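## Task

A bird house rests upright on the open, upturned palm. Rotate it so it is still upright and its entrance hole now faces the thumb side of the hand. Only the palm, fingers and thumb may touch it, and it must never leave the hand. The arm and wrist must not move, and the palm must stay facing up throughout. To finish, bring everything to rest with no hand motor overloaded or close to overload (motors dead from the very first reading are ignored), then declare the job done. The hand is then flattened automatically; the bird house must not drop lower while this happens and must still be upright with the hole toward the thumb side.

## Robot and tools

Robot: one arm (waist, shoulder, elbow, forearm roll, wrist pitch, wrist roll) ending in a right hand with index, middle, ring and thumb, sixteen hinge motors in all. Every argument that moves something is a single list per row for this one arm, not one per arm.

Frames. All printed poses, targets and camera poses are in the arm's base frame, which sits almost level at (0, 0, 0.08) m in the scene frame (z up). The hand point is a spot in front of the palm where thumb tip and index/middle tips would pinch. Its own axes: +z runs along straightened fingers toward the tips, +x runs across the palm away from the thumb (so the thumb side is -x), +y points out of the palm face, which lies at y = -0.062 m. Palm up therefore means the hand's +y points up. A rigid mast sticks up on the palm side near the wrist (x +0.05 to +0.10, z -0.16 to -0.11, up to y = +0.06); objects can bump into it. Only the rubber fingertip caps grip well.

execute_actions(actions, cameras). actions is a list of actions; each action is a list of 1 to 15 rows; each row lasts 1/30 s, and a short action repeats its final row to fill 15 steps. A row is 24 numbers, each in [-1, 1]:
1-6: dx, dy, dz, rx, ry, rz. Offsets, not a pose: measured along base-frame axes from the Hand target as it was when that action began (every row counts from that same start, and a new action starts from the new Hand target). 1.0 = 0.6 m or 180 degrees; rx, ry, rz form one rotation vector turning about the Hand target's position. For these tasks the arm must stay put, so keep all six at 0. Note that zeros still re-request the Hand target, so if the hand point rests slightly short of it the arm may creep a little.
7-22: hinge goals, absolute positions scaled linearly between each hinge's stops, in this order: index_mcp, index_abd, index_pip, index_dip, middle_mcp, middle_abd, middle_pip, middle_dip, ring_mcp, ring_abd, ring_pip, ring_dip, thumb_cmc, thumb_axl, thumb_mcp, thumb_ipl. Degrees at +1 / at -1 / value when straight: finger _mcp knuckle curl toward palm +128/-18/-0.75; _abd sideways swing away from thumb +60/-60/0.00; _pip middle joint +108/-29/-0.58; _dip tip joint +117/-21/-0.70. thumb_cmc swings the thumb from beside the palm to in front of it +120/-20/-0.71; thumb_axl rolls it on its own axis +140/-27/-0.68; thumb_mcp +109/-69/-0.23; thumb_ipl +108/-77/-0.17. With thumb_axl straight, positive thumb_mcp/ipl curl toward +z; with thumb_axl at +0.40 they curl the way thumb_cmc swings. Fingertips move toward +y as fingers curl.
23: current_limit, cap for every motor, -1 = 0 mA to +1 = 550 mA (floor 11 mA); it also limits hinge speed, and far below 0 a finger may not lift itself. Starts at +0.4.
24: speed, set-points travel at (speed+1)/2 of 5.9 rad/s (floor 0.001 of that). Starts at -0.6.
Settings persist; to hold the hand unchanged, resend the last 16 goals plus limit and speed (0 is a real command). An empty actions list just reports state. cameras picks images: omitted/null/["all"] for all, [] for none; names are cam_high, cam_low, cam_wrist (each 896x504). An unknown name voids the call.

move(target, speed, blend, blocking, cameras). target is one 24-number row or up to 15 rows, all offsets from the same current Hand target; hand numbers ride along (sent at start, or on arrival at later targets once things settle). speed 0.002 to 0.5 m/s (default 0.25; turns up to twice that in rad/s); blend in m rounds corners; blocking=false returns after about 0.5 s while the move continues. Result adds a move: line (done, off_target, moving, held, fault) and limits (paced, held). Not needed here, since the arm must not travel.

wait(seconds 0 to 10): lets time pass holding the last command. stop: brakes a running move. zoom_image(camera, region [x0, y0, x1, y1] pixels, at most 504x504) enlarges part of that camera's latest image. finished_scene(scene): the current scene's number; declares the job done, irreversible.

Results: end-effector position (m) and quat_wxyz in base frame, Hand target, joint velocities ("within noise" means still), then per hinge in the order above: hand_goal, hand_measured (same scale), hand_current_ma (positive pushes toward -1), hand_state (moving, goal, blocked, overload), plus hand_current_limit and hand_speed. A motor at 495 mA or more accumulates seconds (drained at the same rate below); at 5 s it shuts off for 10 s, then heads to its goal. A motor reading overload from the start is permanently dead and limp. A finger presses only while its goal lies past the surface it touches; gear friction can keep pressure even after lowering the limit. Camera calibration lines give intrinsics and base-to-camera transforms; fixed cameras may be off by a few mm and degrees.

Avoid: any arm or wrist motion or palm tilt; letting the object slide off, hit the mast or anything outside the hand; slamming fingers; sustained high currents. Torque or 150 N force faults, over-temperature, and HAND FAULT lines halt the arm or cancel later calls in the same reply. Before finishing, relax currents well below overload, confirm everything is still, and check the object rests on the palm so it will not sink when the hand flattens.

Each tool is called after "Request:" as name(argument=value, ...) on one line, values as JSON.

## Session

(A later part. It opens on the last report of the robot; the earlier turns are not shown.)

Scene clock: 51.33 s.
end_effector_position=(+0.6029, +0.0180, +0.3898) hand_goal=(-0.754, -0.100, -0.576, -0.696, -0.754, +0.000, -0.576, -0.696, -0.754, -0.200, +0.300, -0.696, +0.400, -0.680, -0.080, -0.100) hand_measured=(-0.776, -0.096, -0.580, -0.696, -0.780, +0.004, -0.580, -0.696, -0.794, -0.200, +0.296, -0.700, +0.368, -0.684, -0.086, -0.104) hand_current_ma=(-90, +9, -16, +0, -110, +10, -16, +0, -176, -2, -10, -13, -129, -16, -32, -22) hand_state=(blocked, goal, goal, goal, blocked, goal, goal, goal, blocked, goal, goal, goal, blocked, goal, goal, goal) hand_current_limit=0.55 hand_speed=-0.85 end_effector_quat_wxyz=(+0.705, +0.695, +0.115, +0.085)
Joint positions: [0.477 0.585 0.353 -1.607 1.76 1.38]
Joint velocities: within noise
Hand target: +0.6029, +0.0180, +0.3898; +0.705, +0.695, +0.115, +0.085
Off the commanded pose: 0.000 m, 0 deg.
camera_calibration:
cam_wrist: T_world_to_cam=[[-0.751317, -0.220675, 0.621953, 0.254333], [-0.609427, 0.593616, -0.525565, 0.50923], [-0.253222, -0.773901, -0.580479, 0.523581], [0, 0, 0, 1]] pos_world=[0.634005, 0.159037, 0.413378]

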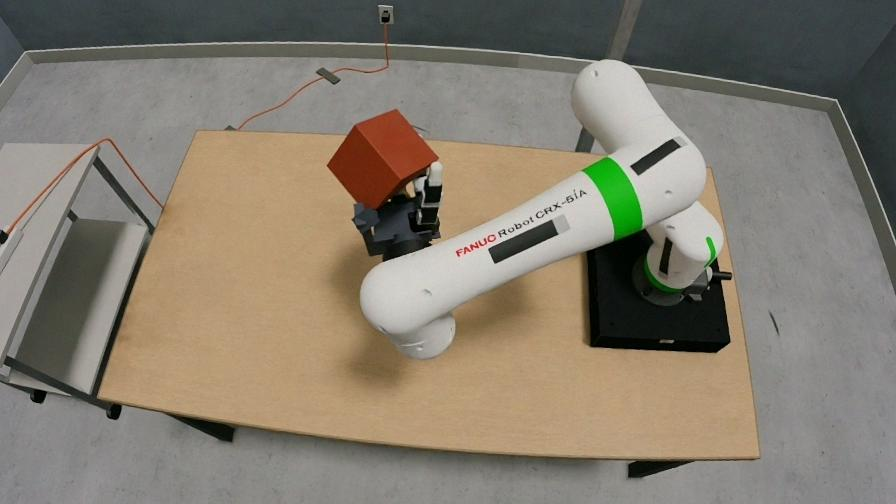

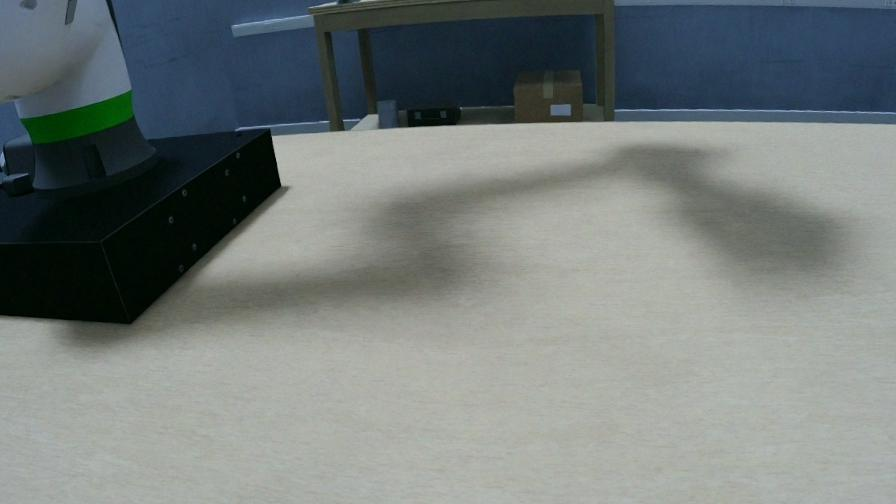

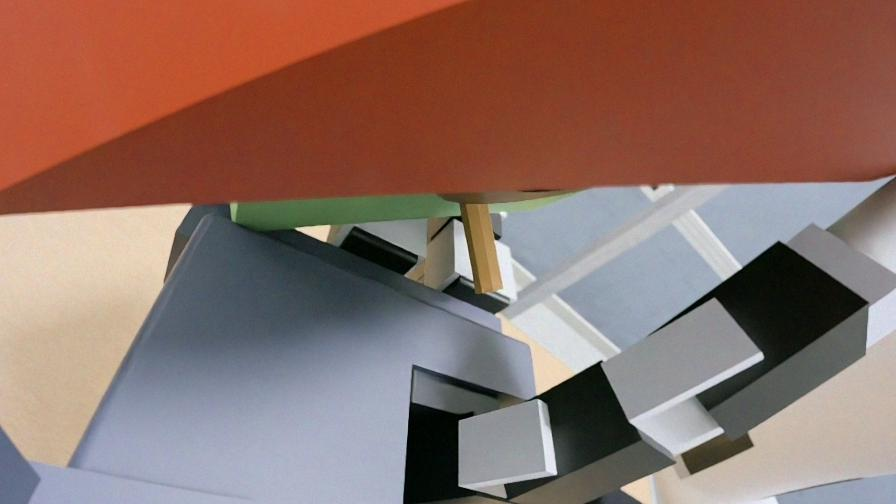

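Request:
execute_actions(actions=[[[0,0,0,0,0,0,-0.754,-0.1,-0.576,-0.696,-0.754,0,-0.576,-0.696,-0.754,-0.15,0.1,-0.696,0.48,-0.68,-0.06,-0.1,0.55,-0.85]]])

Request:
zoom_image(camera="cam_high", region=[330, 100, 480, 250])

Scene clock: 52.30 s.
end_effector_position=(+0.6029, +0.0180, +0.3898) hand_goal=(-0.754, -0.100, -0.576, -0.696, -0.754, +0.000, -0.576, -0.696, -0.754, -0.150, +0.100, -0.696, +0.480, -0.680, -0.060, -0.100) hand_measured=(-0.776, -0.096, -0.580, -0.696, -0.780, +0.004, -0.580, -0.696, -0.792, -0.152, +0.098, -0.700, +0.466, -0.684, -0.060, -0.102) hand_current_ma=(-90, +9, -16, +0, -110, +10, -16, +0, -169, -6, -8, -13, -57, -16, -1, -5) hand_state=(blocked, goal, goal, goal, blocked, goal, goal, goal, blocked, goal, goal, goal, goal, goal, goal, goal) hand_current_limit=0.55 hand_speed=-0.85 end_effector_quat_wxyz=(+0.705, +0.695, +0.115, +0.085)
Joint positions: [0.477 0.585 0.353 -1.607 1.76 1.38]
Joint velocities: within noise
Hand target: +0.6029, +0.0180, +0.3898; +0.705, +0.695, +0.115, +0.085
Off the commanded pose: 0.000 m, 0 deg.
camera_calibration:
cam_wrist: T_world_to_cam=[[-0.751317, -0.220675, 0.621953, 0.254333], [-0.609427, 0.593616, -0.525565, 0.50923], [-0.253222, -0.773901, -0.580479, 0.52358], [0, 0, 0, 1]] pos_world=[0.634005, 0.159037, 0.413378]

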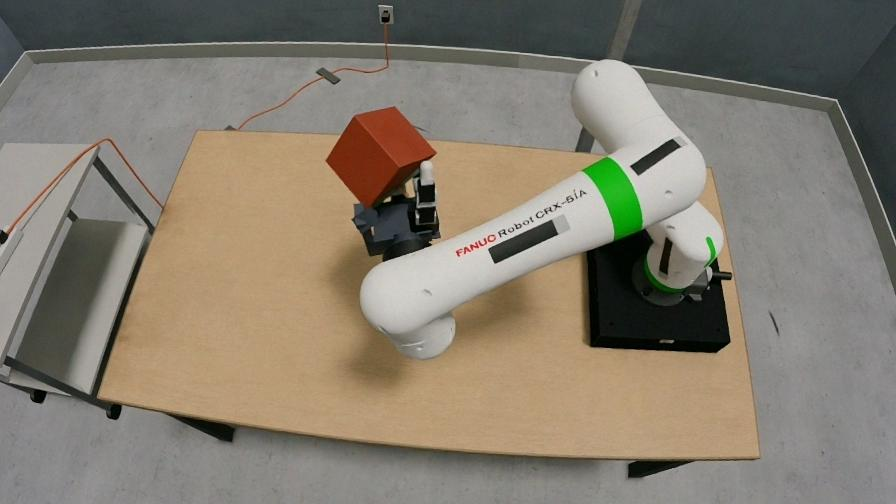

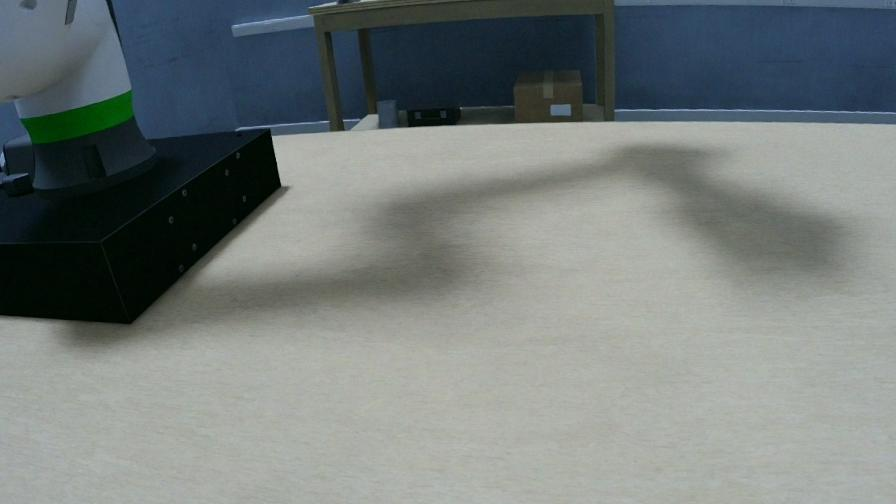

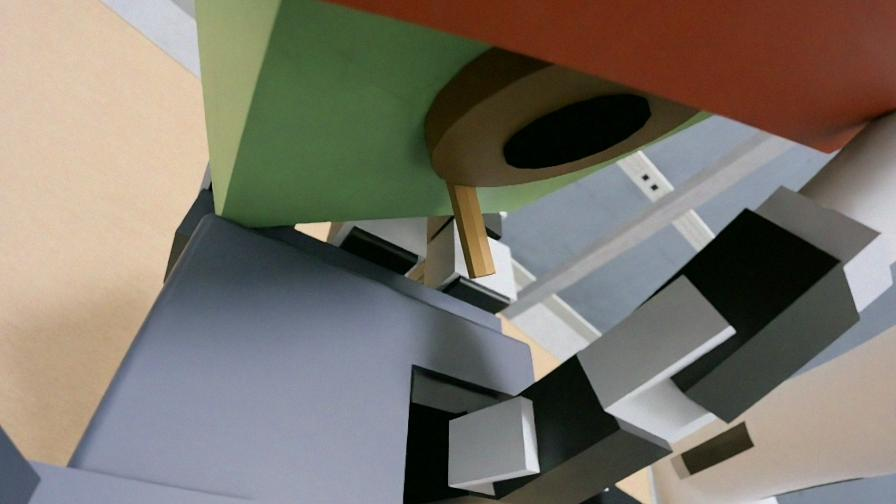

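Scaled by 3.360 from the camera's 896x504 image, which has a finer 1280x720 frame.

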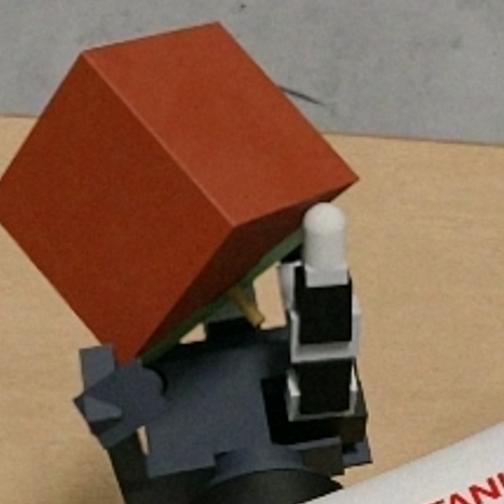

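Request:
execute_actions(actions=[[[0,0,0,0,0,0,-0.754,-0.1,-0.576,-0.696,-0.754,0,-0.576,-0.696,-0.754,-0.1,-0.2,-0.696,0.48,-0.68,-0.06,-0.1,0.55,-0.85]]], cameras=[])

Request:
execute_actions(actions=[[[0,0,0,0,0,0,-0.754,-0.1,-0.576,-0.696,-0.754,0,-0.576,-0.696,-0.754,0,-0.576,-0.696,0.48,-0.68,-0.06,-0.1,0.55,-0.85]]])

Request:
zoom_image(camera="cam_high", region=[330, 100, 480, 250])

Scene clock: 53.53 s.
end_effector_position=(+0.6029, +0.0180, +0.3898) hand_goal=(-0.754, -0.100, -0.576, -0.696, -0.754, +0.000, -0.576, -0.696, -0.754, -0.100, -0.200, -0.696, +0.480, -0.680, -0.060, -0.100) hand_measured=(-0.776, -0.096, -0.580, -0.696, -0.780, +0.004, -0.580, -0.696, -0.786, -0.102, -0.202, -0.700, +0.476, -0.682, -0.060, -0.102) hand_current_ma=(-90, +9, -16, +0, -109, +10, -16, +0, -138, -3, -9, -10, -17, -11, -1, -5) hand_state=(blocked, goal, goal, goal, blocked, goal, goal, goal, blocked, goal, goal, goal, goal, goal, goal, goal) hand_current_limit=0.55 hand_speed=-0.85 end_effector_quat_wxyz=(+0.705, +0.695, +0.115, +0.085)
Joint positions: [0.477 0.585 0.353 -1.607 1.76 1.38]
Joint velocities: within noise
Hand target: +0.6029, +0.0180, +0.3898; +0.705, +0.695, +0.115, +0.085
Off the commanded pose: 0.000 m, 0 deg.
No camera images: "cameras" was empty.

Scene clock: 54.80 s.
end_effector_position=(+0.6029, +0.0180, +0.3898) hand_goal=(-0.754, -0.100, -0.576, -0.696, -0.754, +0.000, -0.576, -0.696, -0.754, +0.000, -0.576, -0.696, +0.480, -0.680, -0.060, -0.100) hand_measured=(-0.776, -0.096, -0.580, -0.696, -0.780, +0.004, -0.580, -0.696, -0.784, -0.002, -0.576, -0.700, +0.476, -0.682, -0.060, -0.102) hand_current_ma=(-90, +9, -16, +0, -109, +10, -16, +0, -134, -7, -1, -10, -17, -11, -1, -5) hand_state=(blocked, goal, goal, goal, blocked, goal, goal, goal, blocked, goal, goal, goal, goal, goal, goal, goal) hand_current_limit=0.55 hand_speed=-0.85 end_effector_quat_wxyz=(+0.705, +0.695, +0.115, +0.085)
Joint positions: [0.477 0.585 0.353 -1.607 1.76 1.38]
Joint velocities: within noise
Hand target: +0.6029, +0.0180, +0.3898; +0.705, +0.695, +0.115, +0.085
Off the commanded pose: 0.000 m, 0 deg.
camera_calibration:
cam_wrist: T_world_to_cam=[[-0.751317, -0.220675, 0.621953, 0.254333], [-0.609427, 0.593616, -0.525565, 0.50923], [-0.253222, -0.773901, -0.580479, 0.523581], [0, 0, 0, 1]] pos_world=[0.634005, 0.159037, 0.413378]

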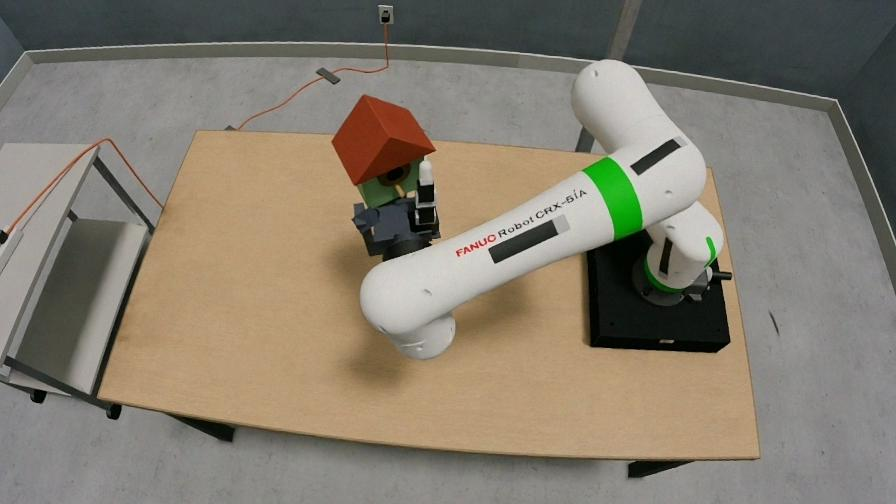

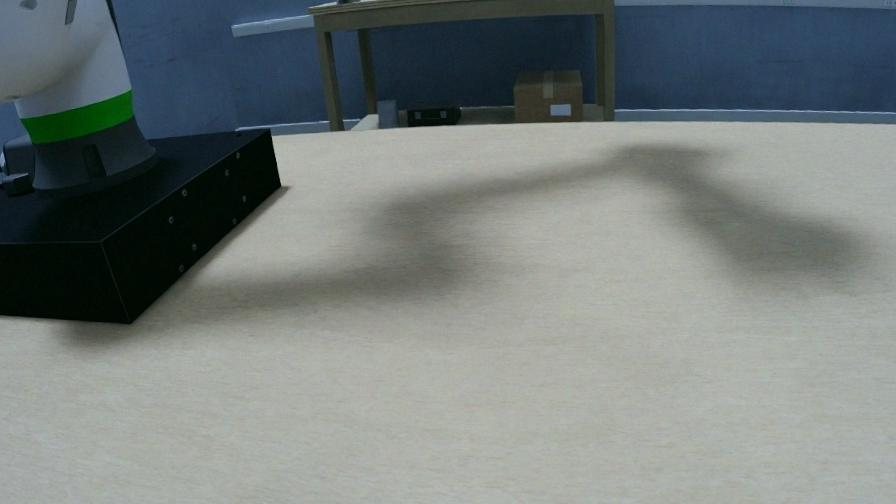

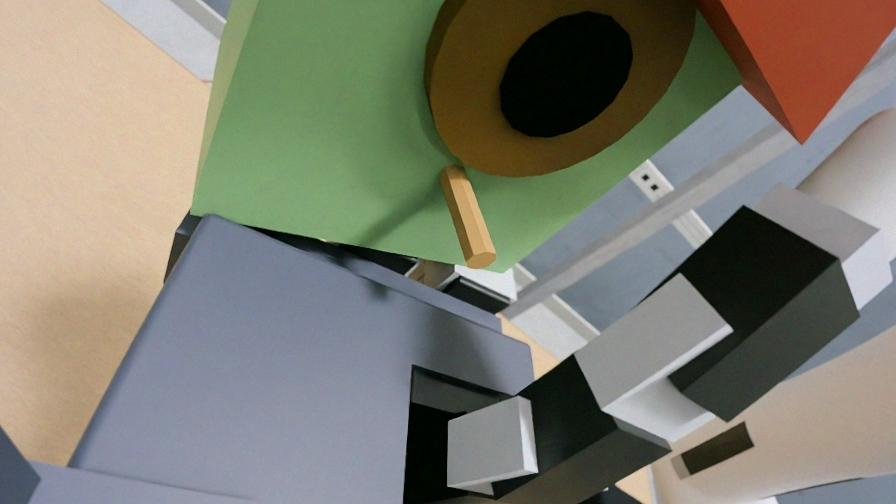

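Scaled by 3.360 from the camera's 896x504 image, which has a finer 1280x720 frame.

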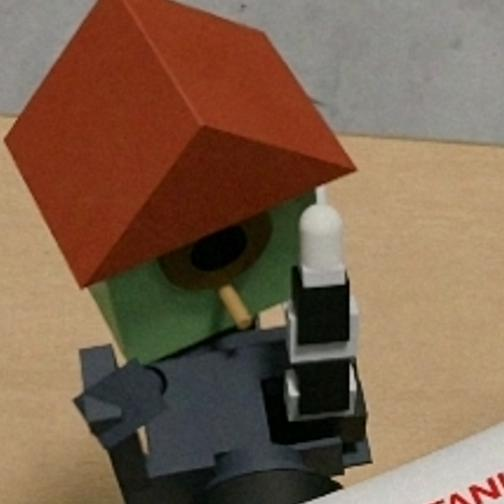

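Request:
execute_actions(actions=[[[0,0,0,0,0,0,-0.754,-0.35,-0.576,-0.696,-0.754,0,-0.576,-0.696,-0.754,0,-0.576,-0.696,0.0,-0.6,-0.16,-0.1,0.4,-0.8]]], cameras=[])

Request:
execute_actions(actions=[[[0,0,0,0,0,0,-0.754,-0.35,-0.576,-0.696,-0.754,-0.3,-0.576,-0.696,-0.754,0,-0.576,-0.696,0.0,-0.6,-0.16,-0.1,0.4,-0.8]]], cameras=[])

Request:
execute_actions(actions=[[[0,0,0,0,0,0,-0.754,-0.35,-0.576,-0.696,-0.754,-0.3,-0.576,-0.696,-0.754,-0.25,-0.576,-0.696,0.0,-0.6,-0.16,-0.1,0.4,-0.8]]], cameras=["cam_high","cam_wrist"])

Request:
execute_actions(actions=[[[0,0,0,0,0,0,-0.754,0.3,-0.576,-0.696,-0.754,0.35,-0.576,-0.696,-0.754,0.4,-0.576,-0.696,0.0,-0.6,-0.16,-0.1,0.4,-0.85]]], cameras=["cam_high","cam_wrist"])

Request:
zoom_image(camera="cam_high", region=[310, 70, 490, 270])

Scene clock: 57.07 s.
end_effector_position=(+0.6029, +0.0180, +0.3898) hand_goal=(-0.754, -0.350, -0.576, -0.696, -0.754, +0.000, -0.576, -0.696, -0.754, +0.000, -0.576, -0.696, +0.000, -0.600, -0.160, -0.100) hand_measured=(-0.776, -0.346, -0.580, -0.696, -0.780, +0.004, -0.580, -0.696, -0.784, -0.002, -0.576, -0.700, -0.006, -0.604, -0.156, -0.102) hand_current_ma=(-90, +12, -16, +0, -109, +9, -16, +0, -134, -7, -1, -10, -18, -13, +13, -5) hand_state=(blocked, goal, goal, goal, blocked, goal, goal, goal, blocked, goal, goal, goal, goal, goal, goal, goal) hand_current_limit=0.40 hand_speed=-0.80 end_effector_quat_wxyz=(+0.705, +0.695, +0.115, +0.085)
Joint positions: [0.477 0.585 0.353 -1.607 1.76 1.38]
Joint velocities: within noise
Hand target: +0.6029, +0.0180, +0.3898; +0.705, +0.695, +0.115, +0.085
Off the commanded pose: 0.000 m, 0 deg.
No camera images: "cameras" was empty.

Scene clock: 57.87 s.
end_effector_position=(+0.6029, +0.0180, +0.3898) hand_goal=(-0.754, -0.350, -0.576, -0.696, -0.754, -0.300, -0.576, -0.696, -0.754, +0.000, -0.576, -0.696, +0.000, -0.600, -0.160, -0.100) hand_measured=(-0.776, -0.346, -0.580, -0.696, -0.780, -0.294, -0.580, -0.696, -0.784, -0.002, -0.576, -0.700, -0.006, -0.604, -0.156, -0.102) hand_current_ma=(-90, +10, -16, +0, -109, +15, -16, +0, -134, -7, -1, -10, -18, -13, +13, -5) hand_state=(blocked, goal, goal, goal, blocked, goal, goal, goal, blocked, goal, goal, goal, goal, goal, goal, goal) hand_current_limit=0.40 hand_speed=-0.80 end_effector_quat_wxyz=(+0.705, +0.695, +0.115, +0.085)
Joint positions: [0.477 0.585 0.353 -1.607 1.76 1.38]
Joint velocities: within noise
Hand target: +0.6029, +0.0180, +0.3898; +0.705, +0.695, +0.115, +0.085
Off the commanded pose: 0.000 m, 0 deg.
No camera images: "cameras" was empty.

Scene clock: 58.57 s.
end_effector_position=(+0.6029, +0.0180, +0.3898) hand_goal=(-0.754, -0.350, -0.576, -0.696, -0.754, -0.300, -0.576, -0.696, -0.754, -0.250, -0.576, -0.696, +0.000, -0.600, -0.160, -0.100) hand_measured=(-0.776, -0.346, -0.580, -0.696, -0.780, -0.296, -0.580, -0.696, -0.784, -0.246, -0.576, -0.700, -0.006, -0.604, -0.156, -0.102) hand_current_ma=(-90, +10, -16, +0, -109, +9, -16, +0, -134, +14, -1, -10, -18, -13, +13, -5) hand_state=(blocked, goal, goal, goal, blocked, goal, goal, goal, blocked, goal, goal, goal, goal, goal, goal, goal) hand_current_limit=0.40 hand_speed=-0.80 end_effector_quat_wxyz=(+0.705, +0.695, +0.115, +0.085)
Joint positions: [0.477 0.585 0.353 -1.607 1.76 1.38]
Joint velocities: within noise
Hand target: +0.6029, +0.0180, +0.3898; +0.705, +0.695, +0.115, +0.085
Off the commanded pose: 0.000 m, 0 deg.
camera_calibration:
cam_wrist: T_world_to_cam=[[-0.751317, -0.220675, 0.621953, 0.254333], [-0.609427, 0.593616, -0.525565, 0.50923], [-0.253222, -0.773901, -0.580479, 0.523581], [0, 0, 0, 1]] pos_world=[0.634005, 0.159037, 0.413378]
Images, in order (width x height): cam_high 896x504, cam_wrist 896x504.

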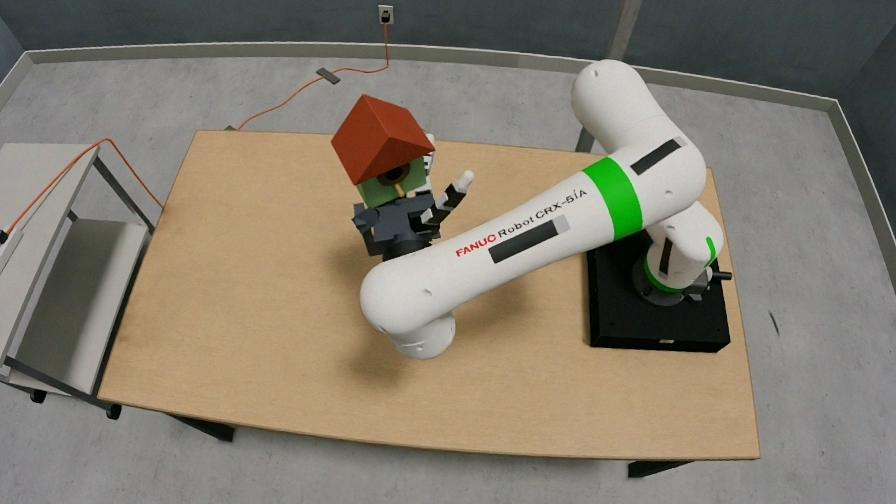

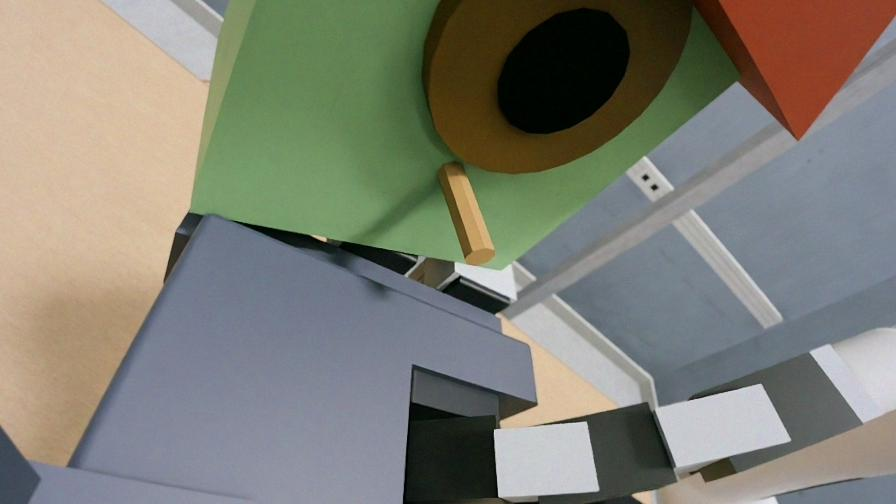

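Scene clock: 60.37 s.
end_effector_position=(+0.6029, +0.0180, +0.3898) hand_goal=(-0.754, +0.300, -0.576, -0.696, -0.754, +0.350, -0.576, -0.696, -0.754, +0.400, -0.576, -0.696, +0.000, -0.600, -0.160, -0.100) hand_measured=(-0.776, +0.296, -0.580, -0.696, -0.780, +0.346, -0.580, -0.696, -0.784, +0.396, -0.576, -0.700, -0.006, -0.604, -0.156, -0.102) hand_current_ma=(-90, -9, -16, +0, -109, -12, -16, +0, -134, -10, -1, -10, -18, -13, +13, -5) hand_state=(blocked, goal, goal, goal, blocked, goal, goal, goal, blocked, goal, goal, goal, goal, goal, goal, goal) hand_current_limit=0.40 hand_speed=-0.85 end_effector_quat_wxyz=(+0.705, +0.695, +0.115, +0.085)
Joint positions: [0.477 0.585 0.353 -1.607 1.76 1.38]
Joint velocities: within noise
Hand target: +0.6029, +0.0180, +0.3898; +0.705, +0.695, +0.115, +0.085
Off the commanded pose: 0.000 m, 0 deg.
camera_calibration:
cam_wrist: T_world_to_cam=[[-0.751317, -0.220675, 0.621953, 0.254333], [-0.609427, 0.593616, -0.525565, 0.50923], [-0.253222, -0.773901, -0.580479, 0.523581], [0, 0, 0, 1]] pos_world=[0.634005, 0.159037, 0.413378]
Images, in order (width x height): cam_high 896x504, cam_wrist 896x504.

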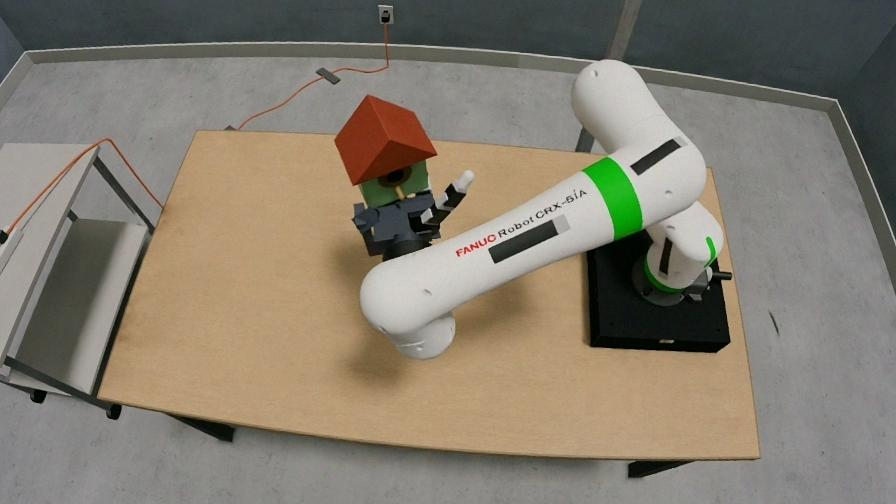

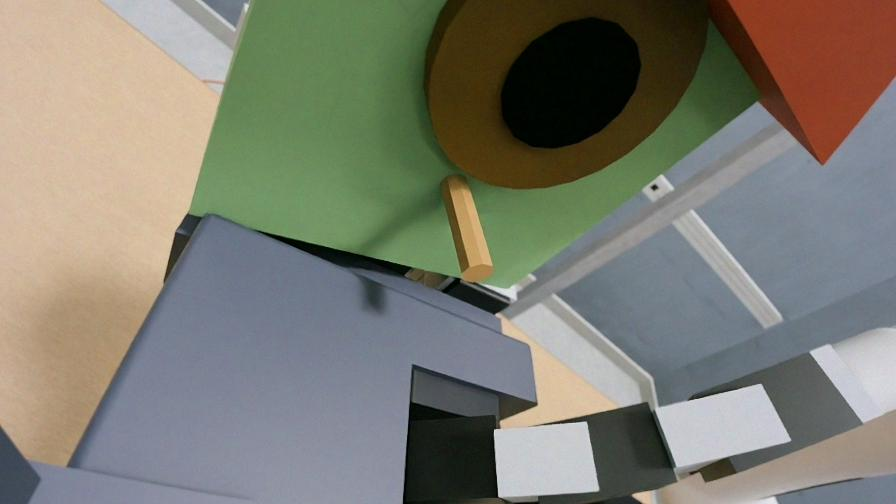

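Scaled by 2.520 from the camera's 896x504 image, which has a finer 1280x720 frame.

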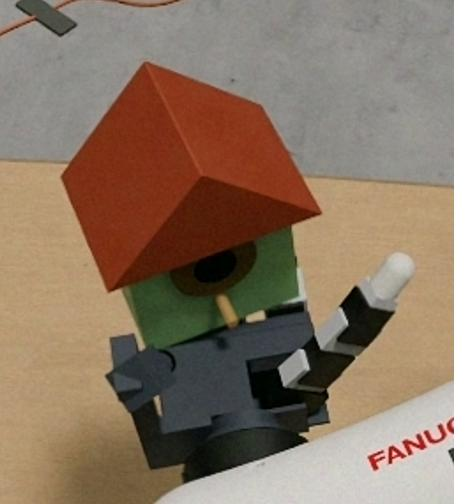

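Request:
execute_actions(actions=[[[0,0,0,0,0,0,-0.754,0.1,-0.576,-0.696,-0.754,0.15,-0.576,-0.696,-0.754,0.15,-0.576,-0.696,0.3,-0.68,-0.4,-0.17,0.4,-0.7]]], cameras=[])

Request:
execute_actions(actions=[[[0,0,0,0,0,0,-0.754,-0.1,-0.576,-0.696,-0.754,0,-0.576,-0.696,-0.754,0,-0.576,-0.696,0.68,-0.68,-0.4,-0.17,0.4,-0.8]]], cameras=[])

Request:
execute_actions(actions=[[[0,0,0,0,0,0,-0.754,-0.1,-0.576,-0.696,-0.754,0,-0.576,-0.696,-0.754,0,-0.576,-0.696,0.68,-0.68,0.1,-0.1,0.4,-0.85]]], cameras=["cam_high","cam_wrist"])

Request:
zoom_image(camera="cam_high", region=[310, 70, 490, 270])

Scene clock: 64.07 s.
end_effector_position=(+0.6029, +0.0180, +0.3898) hand_goal=(-0.754, +0.100, -0.576, -0.696, -0.754, +0.150, -0.576, -0.696, -0.754, +0.150, -0.576, -0.696, +0.300, -0.680, -0.400, -0.170) hand_measured=(-0.776, +0.104, -0.580, -0.696, -0.780, +0.154, -0.580, -0.696, -0.784, +0.154, -0.576, -0.700, +0.290, -0.676, -0.400, -0.168) hand_current_ma=(-90, +10, -16, +0, -109, +10, -16, +0, -133, +13, -1, -10, -39, +13, +3, +7) hand_state=(blocked, goal, goal, goal, blocked, goal, goal, goal, blocked, goal, goal, goal, goal, goal, goal, goal) hand_current_limit=0.40 hand_speed=-0.70 end_effector_quat_wxyz=(+0.705, +0.695, +0.115, +0.085)
Joint positions: [0.477 0.585 0.353 -1.607 1.76 1.38]
Joint velocities: within noise
Hand target: +0.6029, +0.0180, +0.3898; +0.705, +0.695, +0.115, +0.085
Off the commanded pose: 0.000 m, 0 deg.
No camera images: "cameras" was empty.

Scene clock: 65.10 s.
end_effector_position=(+0.6029, +0.0180, +0.3898) hand_goal=(-0.754, -0.100, -0.576, -0.696, -0.754, +0.000, -0.576, -0.696, -0.754, +0.000, -0.576, -0.696, +0.680, -0.680, -0.400, -0.170) hand_measured=(-0.776, -0.096, -0.580, -0.696, -0.780, +0.004, -0.580, -0.696, -0.784, +0.004, -0.576, -0.700, +0.680, -0.678, -0.400, -0.168) hand_current_ma=(-90, +13, -16, +0, -109, +9, -16, +0, -133, +11, -1, -10, -3, +9, +2, +7) hand_state=(blocked, goal, goal, goal, blocked, goal, goal, goal, blocked, goal, goal, goal, goal, goal, goal, goal) hand_current_limit=0.40 hand_speed=-0.80 end_effector_quat_wxyz=(+0.705, +0.695, +0.115, +0.085)
Joint positions: [0.477 0.585 0.353 -1.607 1.76 1.38]
Joint velocities: within noise
Hand target: +0.6029, +0.0180, +0.3898; +0.705, +0.695, +0.115, +0.085
Off the commanded pose: 0.000 m, 0 deg.
No camera images: "cameras" was empty.

Scene clock: 67.13 s.
end_effector_position=(+0.6029, +0.0180, +0.3898) hand_goal=(-0.754, -0.100, -0.576, -0.696, -0.754, +0.000, -0.576, -0.696, -0.754, +0.000, -0.576, -0.696, +0.680, -0.680, +0.100, -0.100) hand_measured=(-0.776, -0.096, -0.580, -0.696, -0.780, +0.004, -0.580, -0.696, -0.784, +0.002, -0.576, -0.700, +0.678, -0.678, +0.096, -0.102) hand_current_ma=(-90, +10, -16, +0, -109, +9, -16, +0, -133, +8, -1, -10, -4, +4, -22, -8) hand_state=(blocked, goal, goal, goal, blocked, goal, goal, goal, blocked, goal, goal, goal, goal, goal, goal, goal) hand_current_limit=0.40 hand_speed=-0.85 end_effector_quat_wxyz=(+0.705, +0.695, +0.115, +0.085)
Joint positions: [0.477 0.585 0.353 -1.607 1.76 1.38]
Joint velocities: within noise
Hand target: +0.6029, +0.0180, +0.3898; +0.705, +0.695, +0.115, +0.085
Off the commanded pose: 0.000 m, 0 deg.
camera_calibration:
cam_wrist: T_world_to_cam=[[-0.751317, -0.220675, 0.621953, 0.254333], [-0.609427, 0.593616, -0.525565, 0.50923], [-0.253223, -0.773901, -0.580479, 0.523581], [0, 0, 0, 1]] pos_world=[0.634005, 0.159037, 0.413378]
Images, in order (width x height): cam_high 896x504, cam_wrist 896x504.

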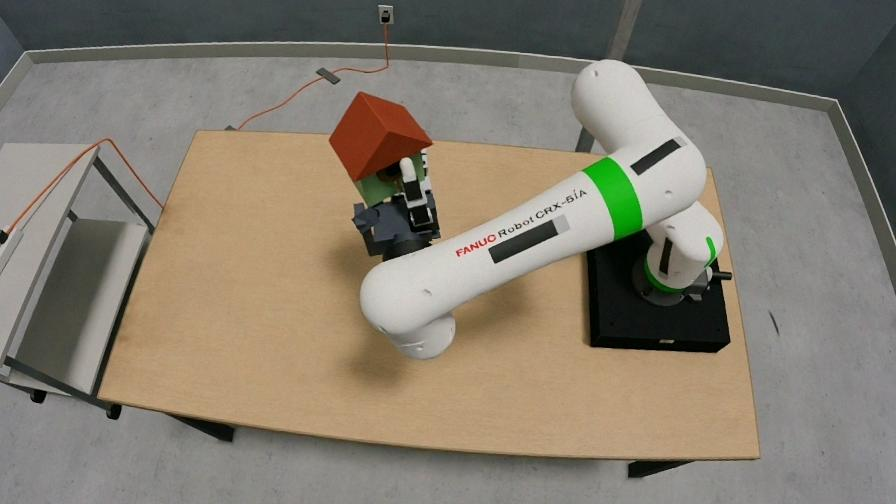

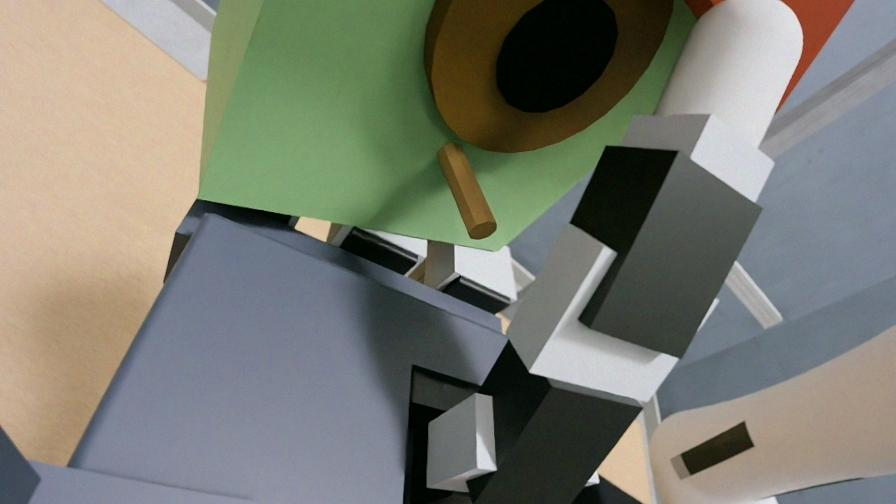

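Scaled by 2.520 from the camera's 896x504 image, which has a finer 1280x720 frame.

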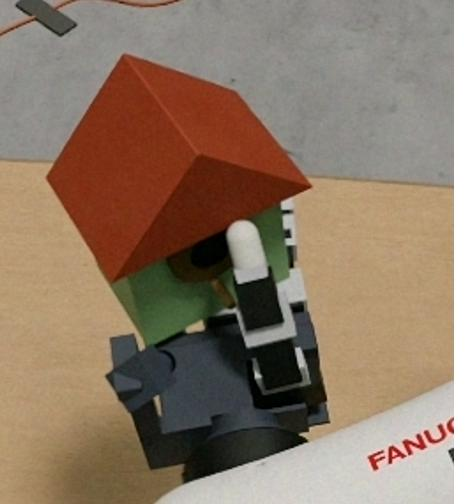

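Request:
execute_actions(actions=[[[0,0,0,0,0,0,-0.754,-0.1,-0.576,-0.696,-0.754,0,-0.576,-0.696,-0.754,0,-0.576,-0.696,0.62,-0.68,0.3,-0.1,0.4,-0.85]]], cameras=["cam_high","cam_wrist"])

Request:
zoom_image(camera="cam_high", region=[310, 70, 490, 270])

Scene clock: 68.27 s.
end_effector_position=(+0.6029, +0.0180, +0.3898) hand_goal=(-0.754, -0.100, -0.576, -0.696, -0.754, +0.000, -0.576, -0.696, -0.754, +0.000, -0.576, -0.696, +0.620, -0.680, +0.300, -0.100) hand_measured=(-0.776, -0.096, -0.580, -0.696, -0.780, +0.004, -0.580, -0.696, -0.784, +0.002, -0.576, -0.700, +0.620, -0.680, +0.296, -0.102) hand_current_ma=(-90, +9, -16, +0, -109, +9, -16, +0, -133, +8, -1, -10, -1, +2, -18, -4) hand_state=(blocked, goal, goal, goal, blocked, goal, goal, goal, blocked, goal, goal, goal, goal, goal, goal, goal) hand_current_limit=0.40 hand_speed=-0.85 end_effector_quat_wxyz=(+0.705, +0.695, +0.115, +0.085)
Joint positions: [0.477 0.585 0.353 -1.607 1.76 1.38]
Joint velocities: within noise
Hand target: +0.6029, +0.0180, +0.3898; +0.705, +0.695, +0.115, +0.085
Off the commanded pose: 0.000 m, 0 deg.
camera_calibration:
cam_wrist: T_world_to_cam=[[-0.751317, -0.220675, 0.621953, 0.254333], [-0.609427, 0.593616, -0.525565, 0.50923], [-0.253223, -0.773901, -0.580479, 0.523581], [0, 0, 0, 1]] pos_world=[0.634005, 0.159037, 0.413378]
Images, in order (width x height): cam_high 896x504, cam_wrist 896x504.

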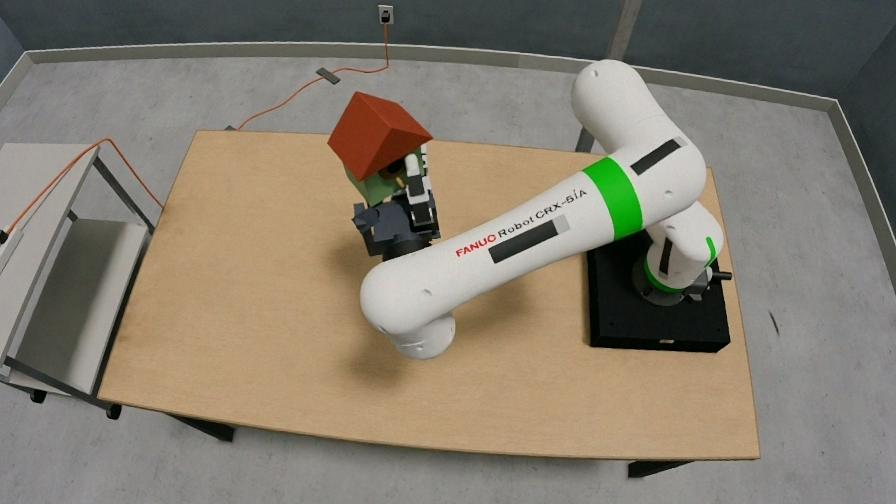

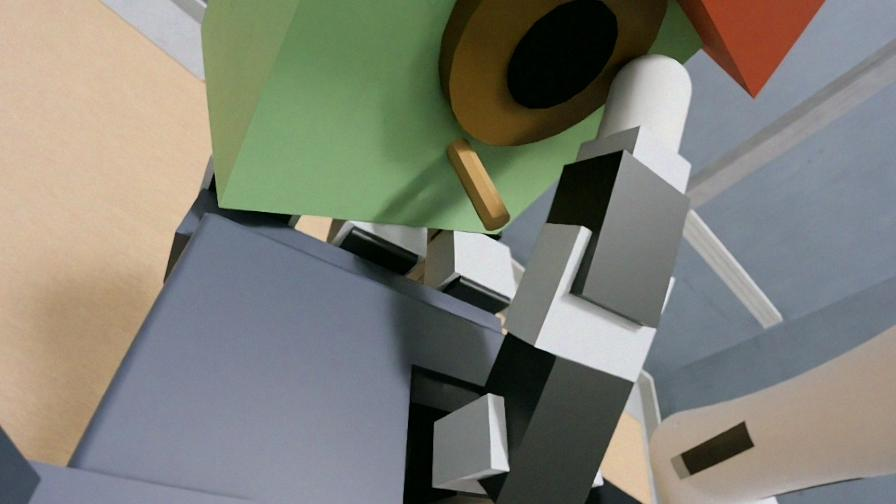

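Scaled by 2.520 from the camera's 896x504 image, which has a finer 1280x720 frame.

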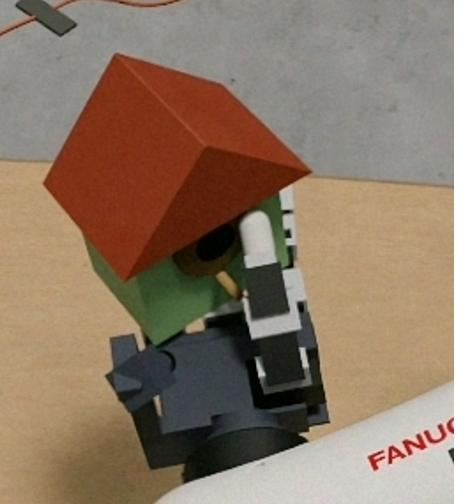

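Request:
execute_actions(actions=[[[0,0,0,0,0,0,-0.754,-0.1,-0.576,-0.696,-0.754,0,-0.576,-0.696,-0.754,0,-0.576,-0.696,0.55,-0.68,0.42,-0.08,0.4,-0.85]]], cameras=[])

Request:
execute_actions(actions=[[[0,0,0,0,0,0,-0.754,-0.1,-0.576,-0.696,-0.754,0,-0.576,-0.696,-0.754,0,-0.576,-0.696,0.48,-0.68,0.52,-0.05,0.4,-0.85]]], cameras=["cam_high","cam_wrist"])

Request:
zoom_image(camera="cam_high", region=[310, 70, 490, 270])

Scene clock: 69.13 s.
end_effector_position=(+0.6029, +0.0180, +0.3898) hand_goal=(-0.754, -0.100, -0.576, -0.696, -0.754, +0.000, -0.576, -0.696, -0.754, +0.000, -0.576, -0.696, +0.550, -0.680, +0.420, -0.080) hand_measured=(-0.776, -0.096, -0.580, -0.696, -0.780, +0.004, -0.580, -0.696, -0.784, +0.002, -0.576, -0.700, +0.548, -0.682, +0.418, -0.082) hand_current_ma=(-90, +9, -16, +0, -109, +9, -16, +0, -133, +8, -1, -10, -7, -6, -7, -10) hand_state=(blocked, goal, goal, goal, blocked, goal, goal, goal, blocked, goal, goal, goal, goal, goal, goal, goal) hand_current_limit=0.40 hand_speed=-0.85 end_effector_quat_wxyz=(+0.705, +0.695, +0.115, +0.085)
Joint positions: [0.477 0.585 0.353 -1.607 1.76 1.38]
Joint velocities: within noise
Hand target: +0.6029, +0.0180, +0.3898; +0.705, +0.695, +0.115, +0.085
Off the commanded pose: 0.000 m, 0 deg.
No camera images: "cameras" was empty.

Scene clock: 69.83 s.
end_effector_position=(+0.6029, +0.0180, +0.3898) hand_goal=(-0.754, -0.100, -0.576, -0.696, -0.754, +0.000, -0.576, -0.696, -0.754, +0.000, -0.576, -0.696, +0.480, -0.680, +0.520, -0.050) hand_measured=(-0.776, -0.096, -0.580, -0.696, -0.780, +0.004, -0.580, -0.696, -0.784, +0.002, -0.576, -0.700, +0.482, -0.682, +0.524, -0.050) hand_current_ma=(-90, +9, -16, +0, -109, +9, -16, +0, -133, +8, -1, -10, +5, -6, +18, -2) hand_state=(blocked, goal, goal, goal, blocked, goal, goal, goal, blocked, goal, goal, goal, goal, goal, goal, goal) hand_current_limit=0.40 hand_speed=-0.85 end_effector_quat_wxyz=(+0.705, +0.695, +0.115, +0.085)
Joint positions: [0.477 0.585 0.353 -1.607 1.76 1.38]
Joint velocities: within noise
Hand target: +0.6029, +0.0180, +0.3898; +0.705, +0.695, +0.115, +0.085
Off the commanded pose: 0.000 m, 0 deg.
camera_calibration:
cam_wrist: T_world_to_cam=[[-0.751317, -0.220675, 0.621953, 0.254332], [-0.609427, 0.593616, -0.525565, 0.50923], [-0.253223, -0.773901, -0.580479, 0.523581], [0, 0, 0, 1]] pos_world=[0.634005, 0.159037, 0.413378]
Images, in order (width x height): cam_high 896x504, cam_wrist 896x504.

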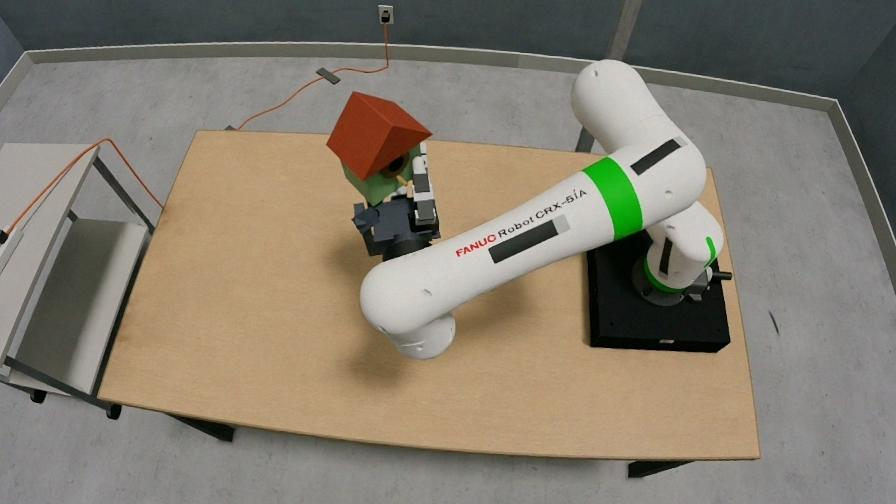

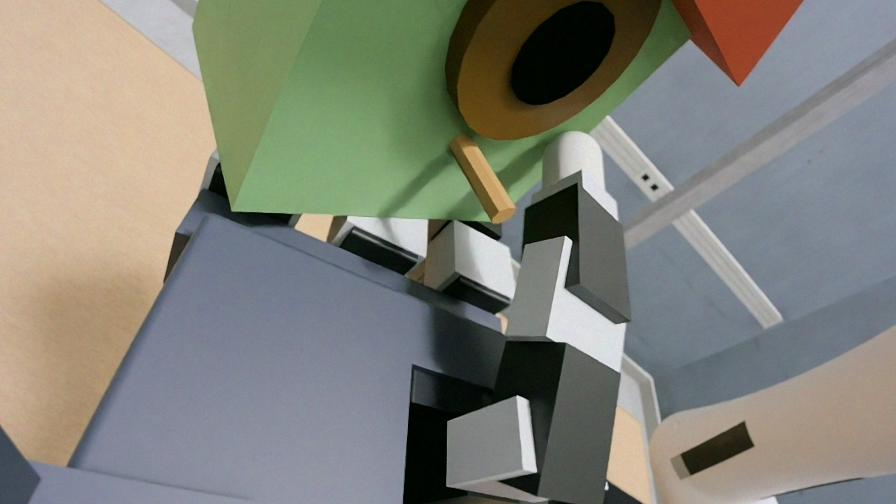

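Scaled by 2.520 from the camera's 896x504 image, which has a finer 1280x720 frame.

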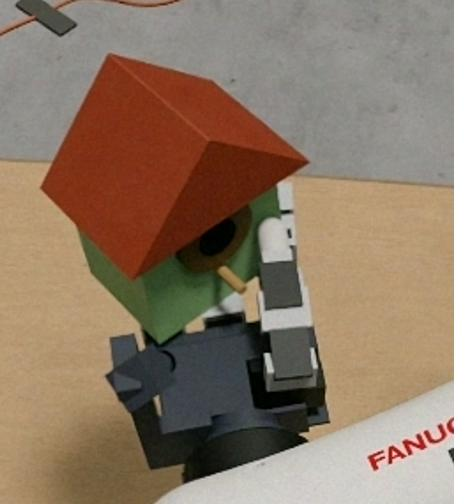

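Request:
execute_actions(actions=[[[0,0,0,0,0,0,-0.754,-0.1,-0.576,-0.696,-0.754,0,-0.576,-0.696,-0.754,0,-0.576,-0.696,0.43,-0.68,0.62,0.0,0.4,-0.85]]], cameras=[])

Request:
execute_actions(actions=[[[0,0,0,0,0,0,-0.754,-0.1,-0.576,-0.696,-0.754,0,-0.576,-0.696,-0.754,0,-0.576,-0.696,0.4,-0.68,0.7,0.0,0.4,-0.85]]], cameras=["cam_high","cam_wrist"])

Request:
zoom_image(camera="cam_high", region=[310, 70, 490, 270])

Scene clock: 70.80 s.
end_effector_position=(+0.6029, +0.0180, +0.3898) hand_goal=(-0.754, -0.100, -0.576, -0.696, -0.754, +0.000, -0.576, -0.696, -0.754, +0.000, -0.576, -0.696, +0.430, -0.680, +0.620, +0.000) hand_measured=(-0.776, -0.096, -0.580, -0.696, -0.780, +0.004, -0.582, -0.696, -0.784, +0.002, -0.576, -0.700, +0.430, -0.682, +0.612, -0.004) hand_current_ma=(-90, +9, -16, +0, -109, +9, -17, +0, -133, +8, -1, -10, -2, -7, -42, -19) hand_state=(blocked, goal, goal, goal, blocked, goal, goal, goal, blocked, goal, goal, goal, goal, goal, goal, goal) hand_current_limit=0.40 hand_speed=-0.85 end_effector_quat_wxyz=(+0.705, +0.695, +0.115, +0.085)
Joint positions: [0.477 0.585 0.353 -1.607 1.76 1.38]
Joint velocities: within noise
Hand target: +0.6029, +0.0180, +0.3898; +0.705, +0.695, +0.115, +0.085
Off the commanded pose: 0.000 m, 0 deg.
No camera images: "cameras" was empty.

Scene clock: 71.50 s.
end_effector_position=(+0.6029, +0.0180, +0.3898) hand_goal=(-0.754, -0.100, -0.576, -0.696, -0.754, +0.000, -0.576, -0.696, -0.754, +0.000, -0.576, -0.696, +0.400, -0.680, +0.700, +0.000) hand_measured=(-0.776, -0.096, -0.580, -0.696, -0.780, +0.004, -0.582, -0.696, -0.784, +0.002, -0.576, -0.700, +0.400, -0.684, +0.686, -0.004) hand_current_ma=(-90, +9, -16, +0, -109, +9, -19, +0, -133, +8, -1, -10, -3, -14, -71, -19) hand_state=(blocked, goal, goal, goal, blocked, goal, goal, goal, blocked, goal, goal, goal, goal, goal, goal, goal) hand_current_limit=0.40 hand_speed=-0.85 end_effector_quat_wxyz=(+0.705, +0.695, +0.115, +0.085)
Joint positions: [0.477 0.585 0.353 -1.607 1.76 1.38]
Joint velocities: within noise
Hand target: +0.6029, +0.0180, +0.3898; +0.705, +0.695, +0.115, +0.085
Off the commanded pose: 0.000 m, 0 deg.
camera_calibration:
cam_wrist: T_world_to_cam=[[-0.751317, -0.220675, 0.621953, 0.254333], [-0.609427, 0.593616, -0.525565, 0.50923], [-0.253223, -0.773901, -0.580479, 0.523581], [0, 0, 0, 1]] pos_world=[0.634005, 0.159037, 0.413378]
Images, in order (width x height): cam_high 896x504, cam_wrist 896x504.

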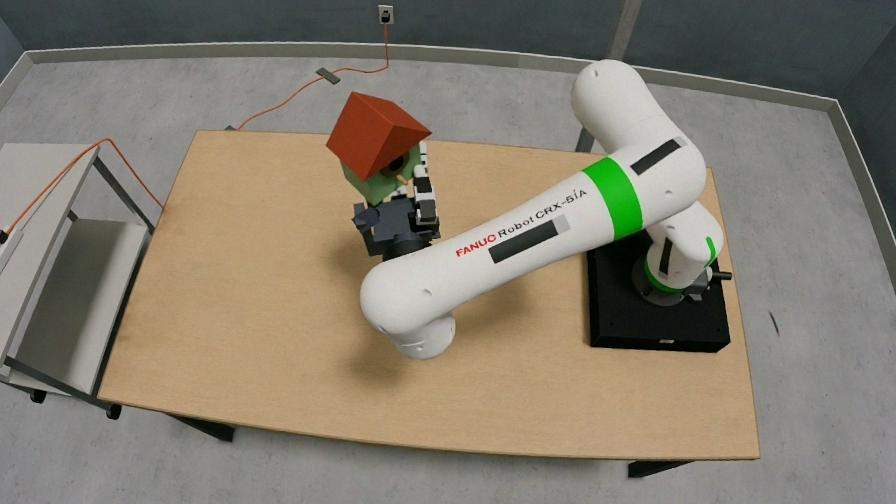

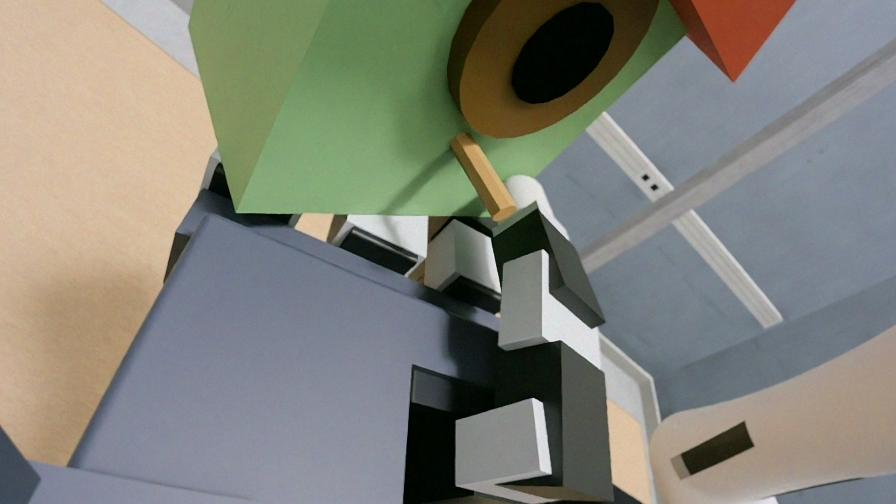

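Scaled by 2.520 from the camera's 896x504 image, which has a finer 1280x720 frame.

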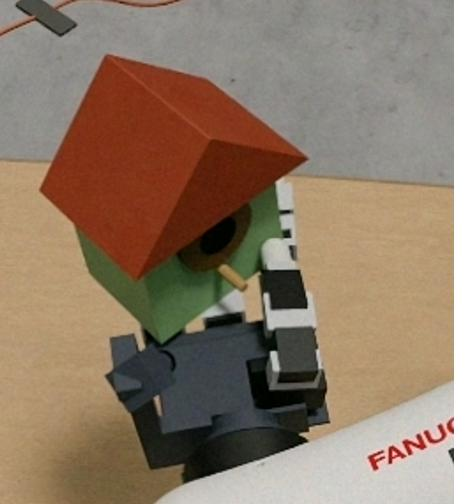

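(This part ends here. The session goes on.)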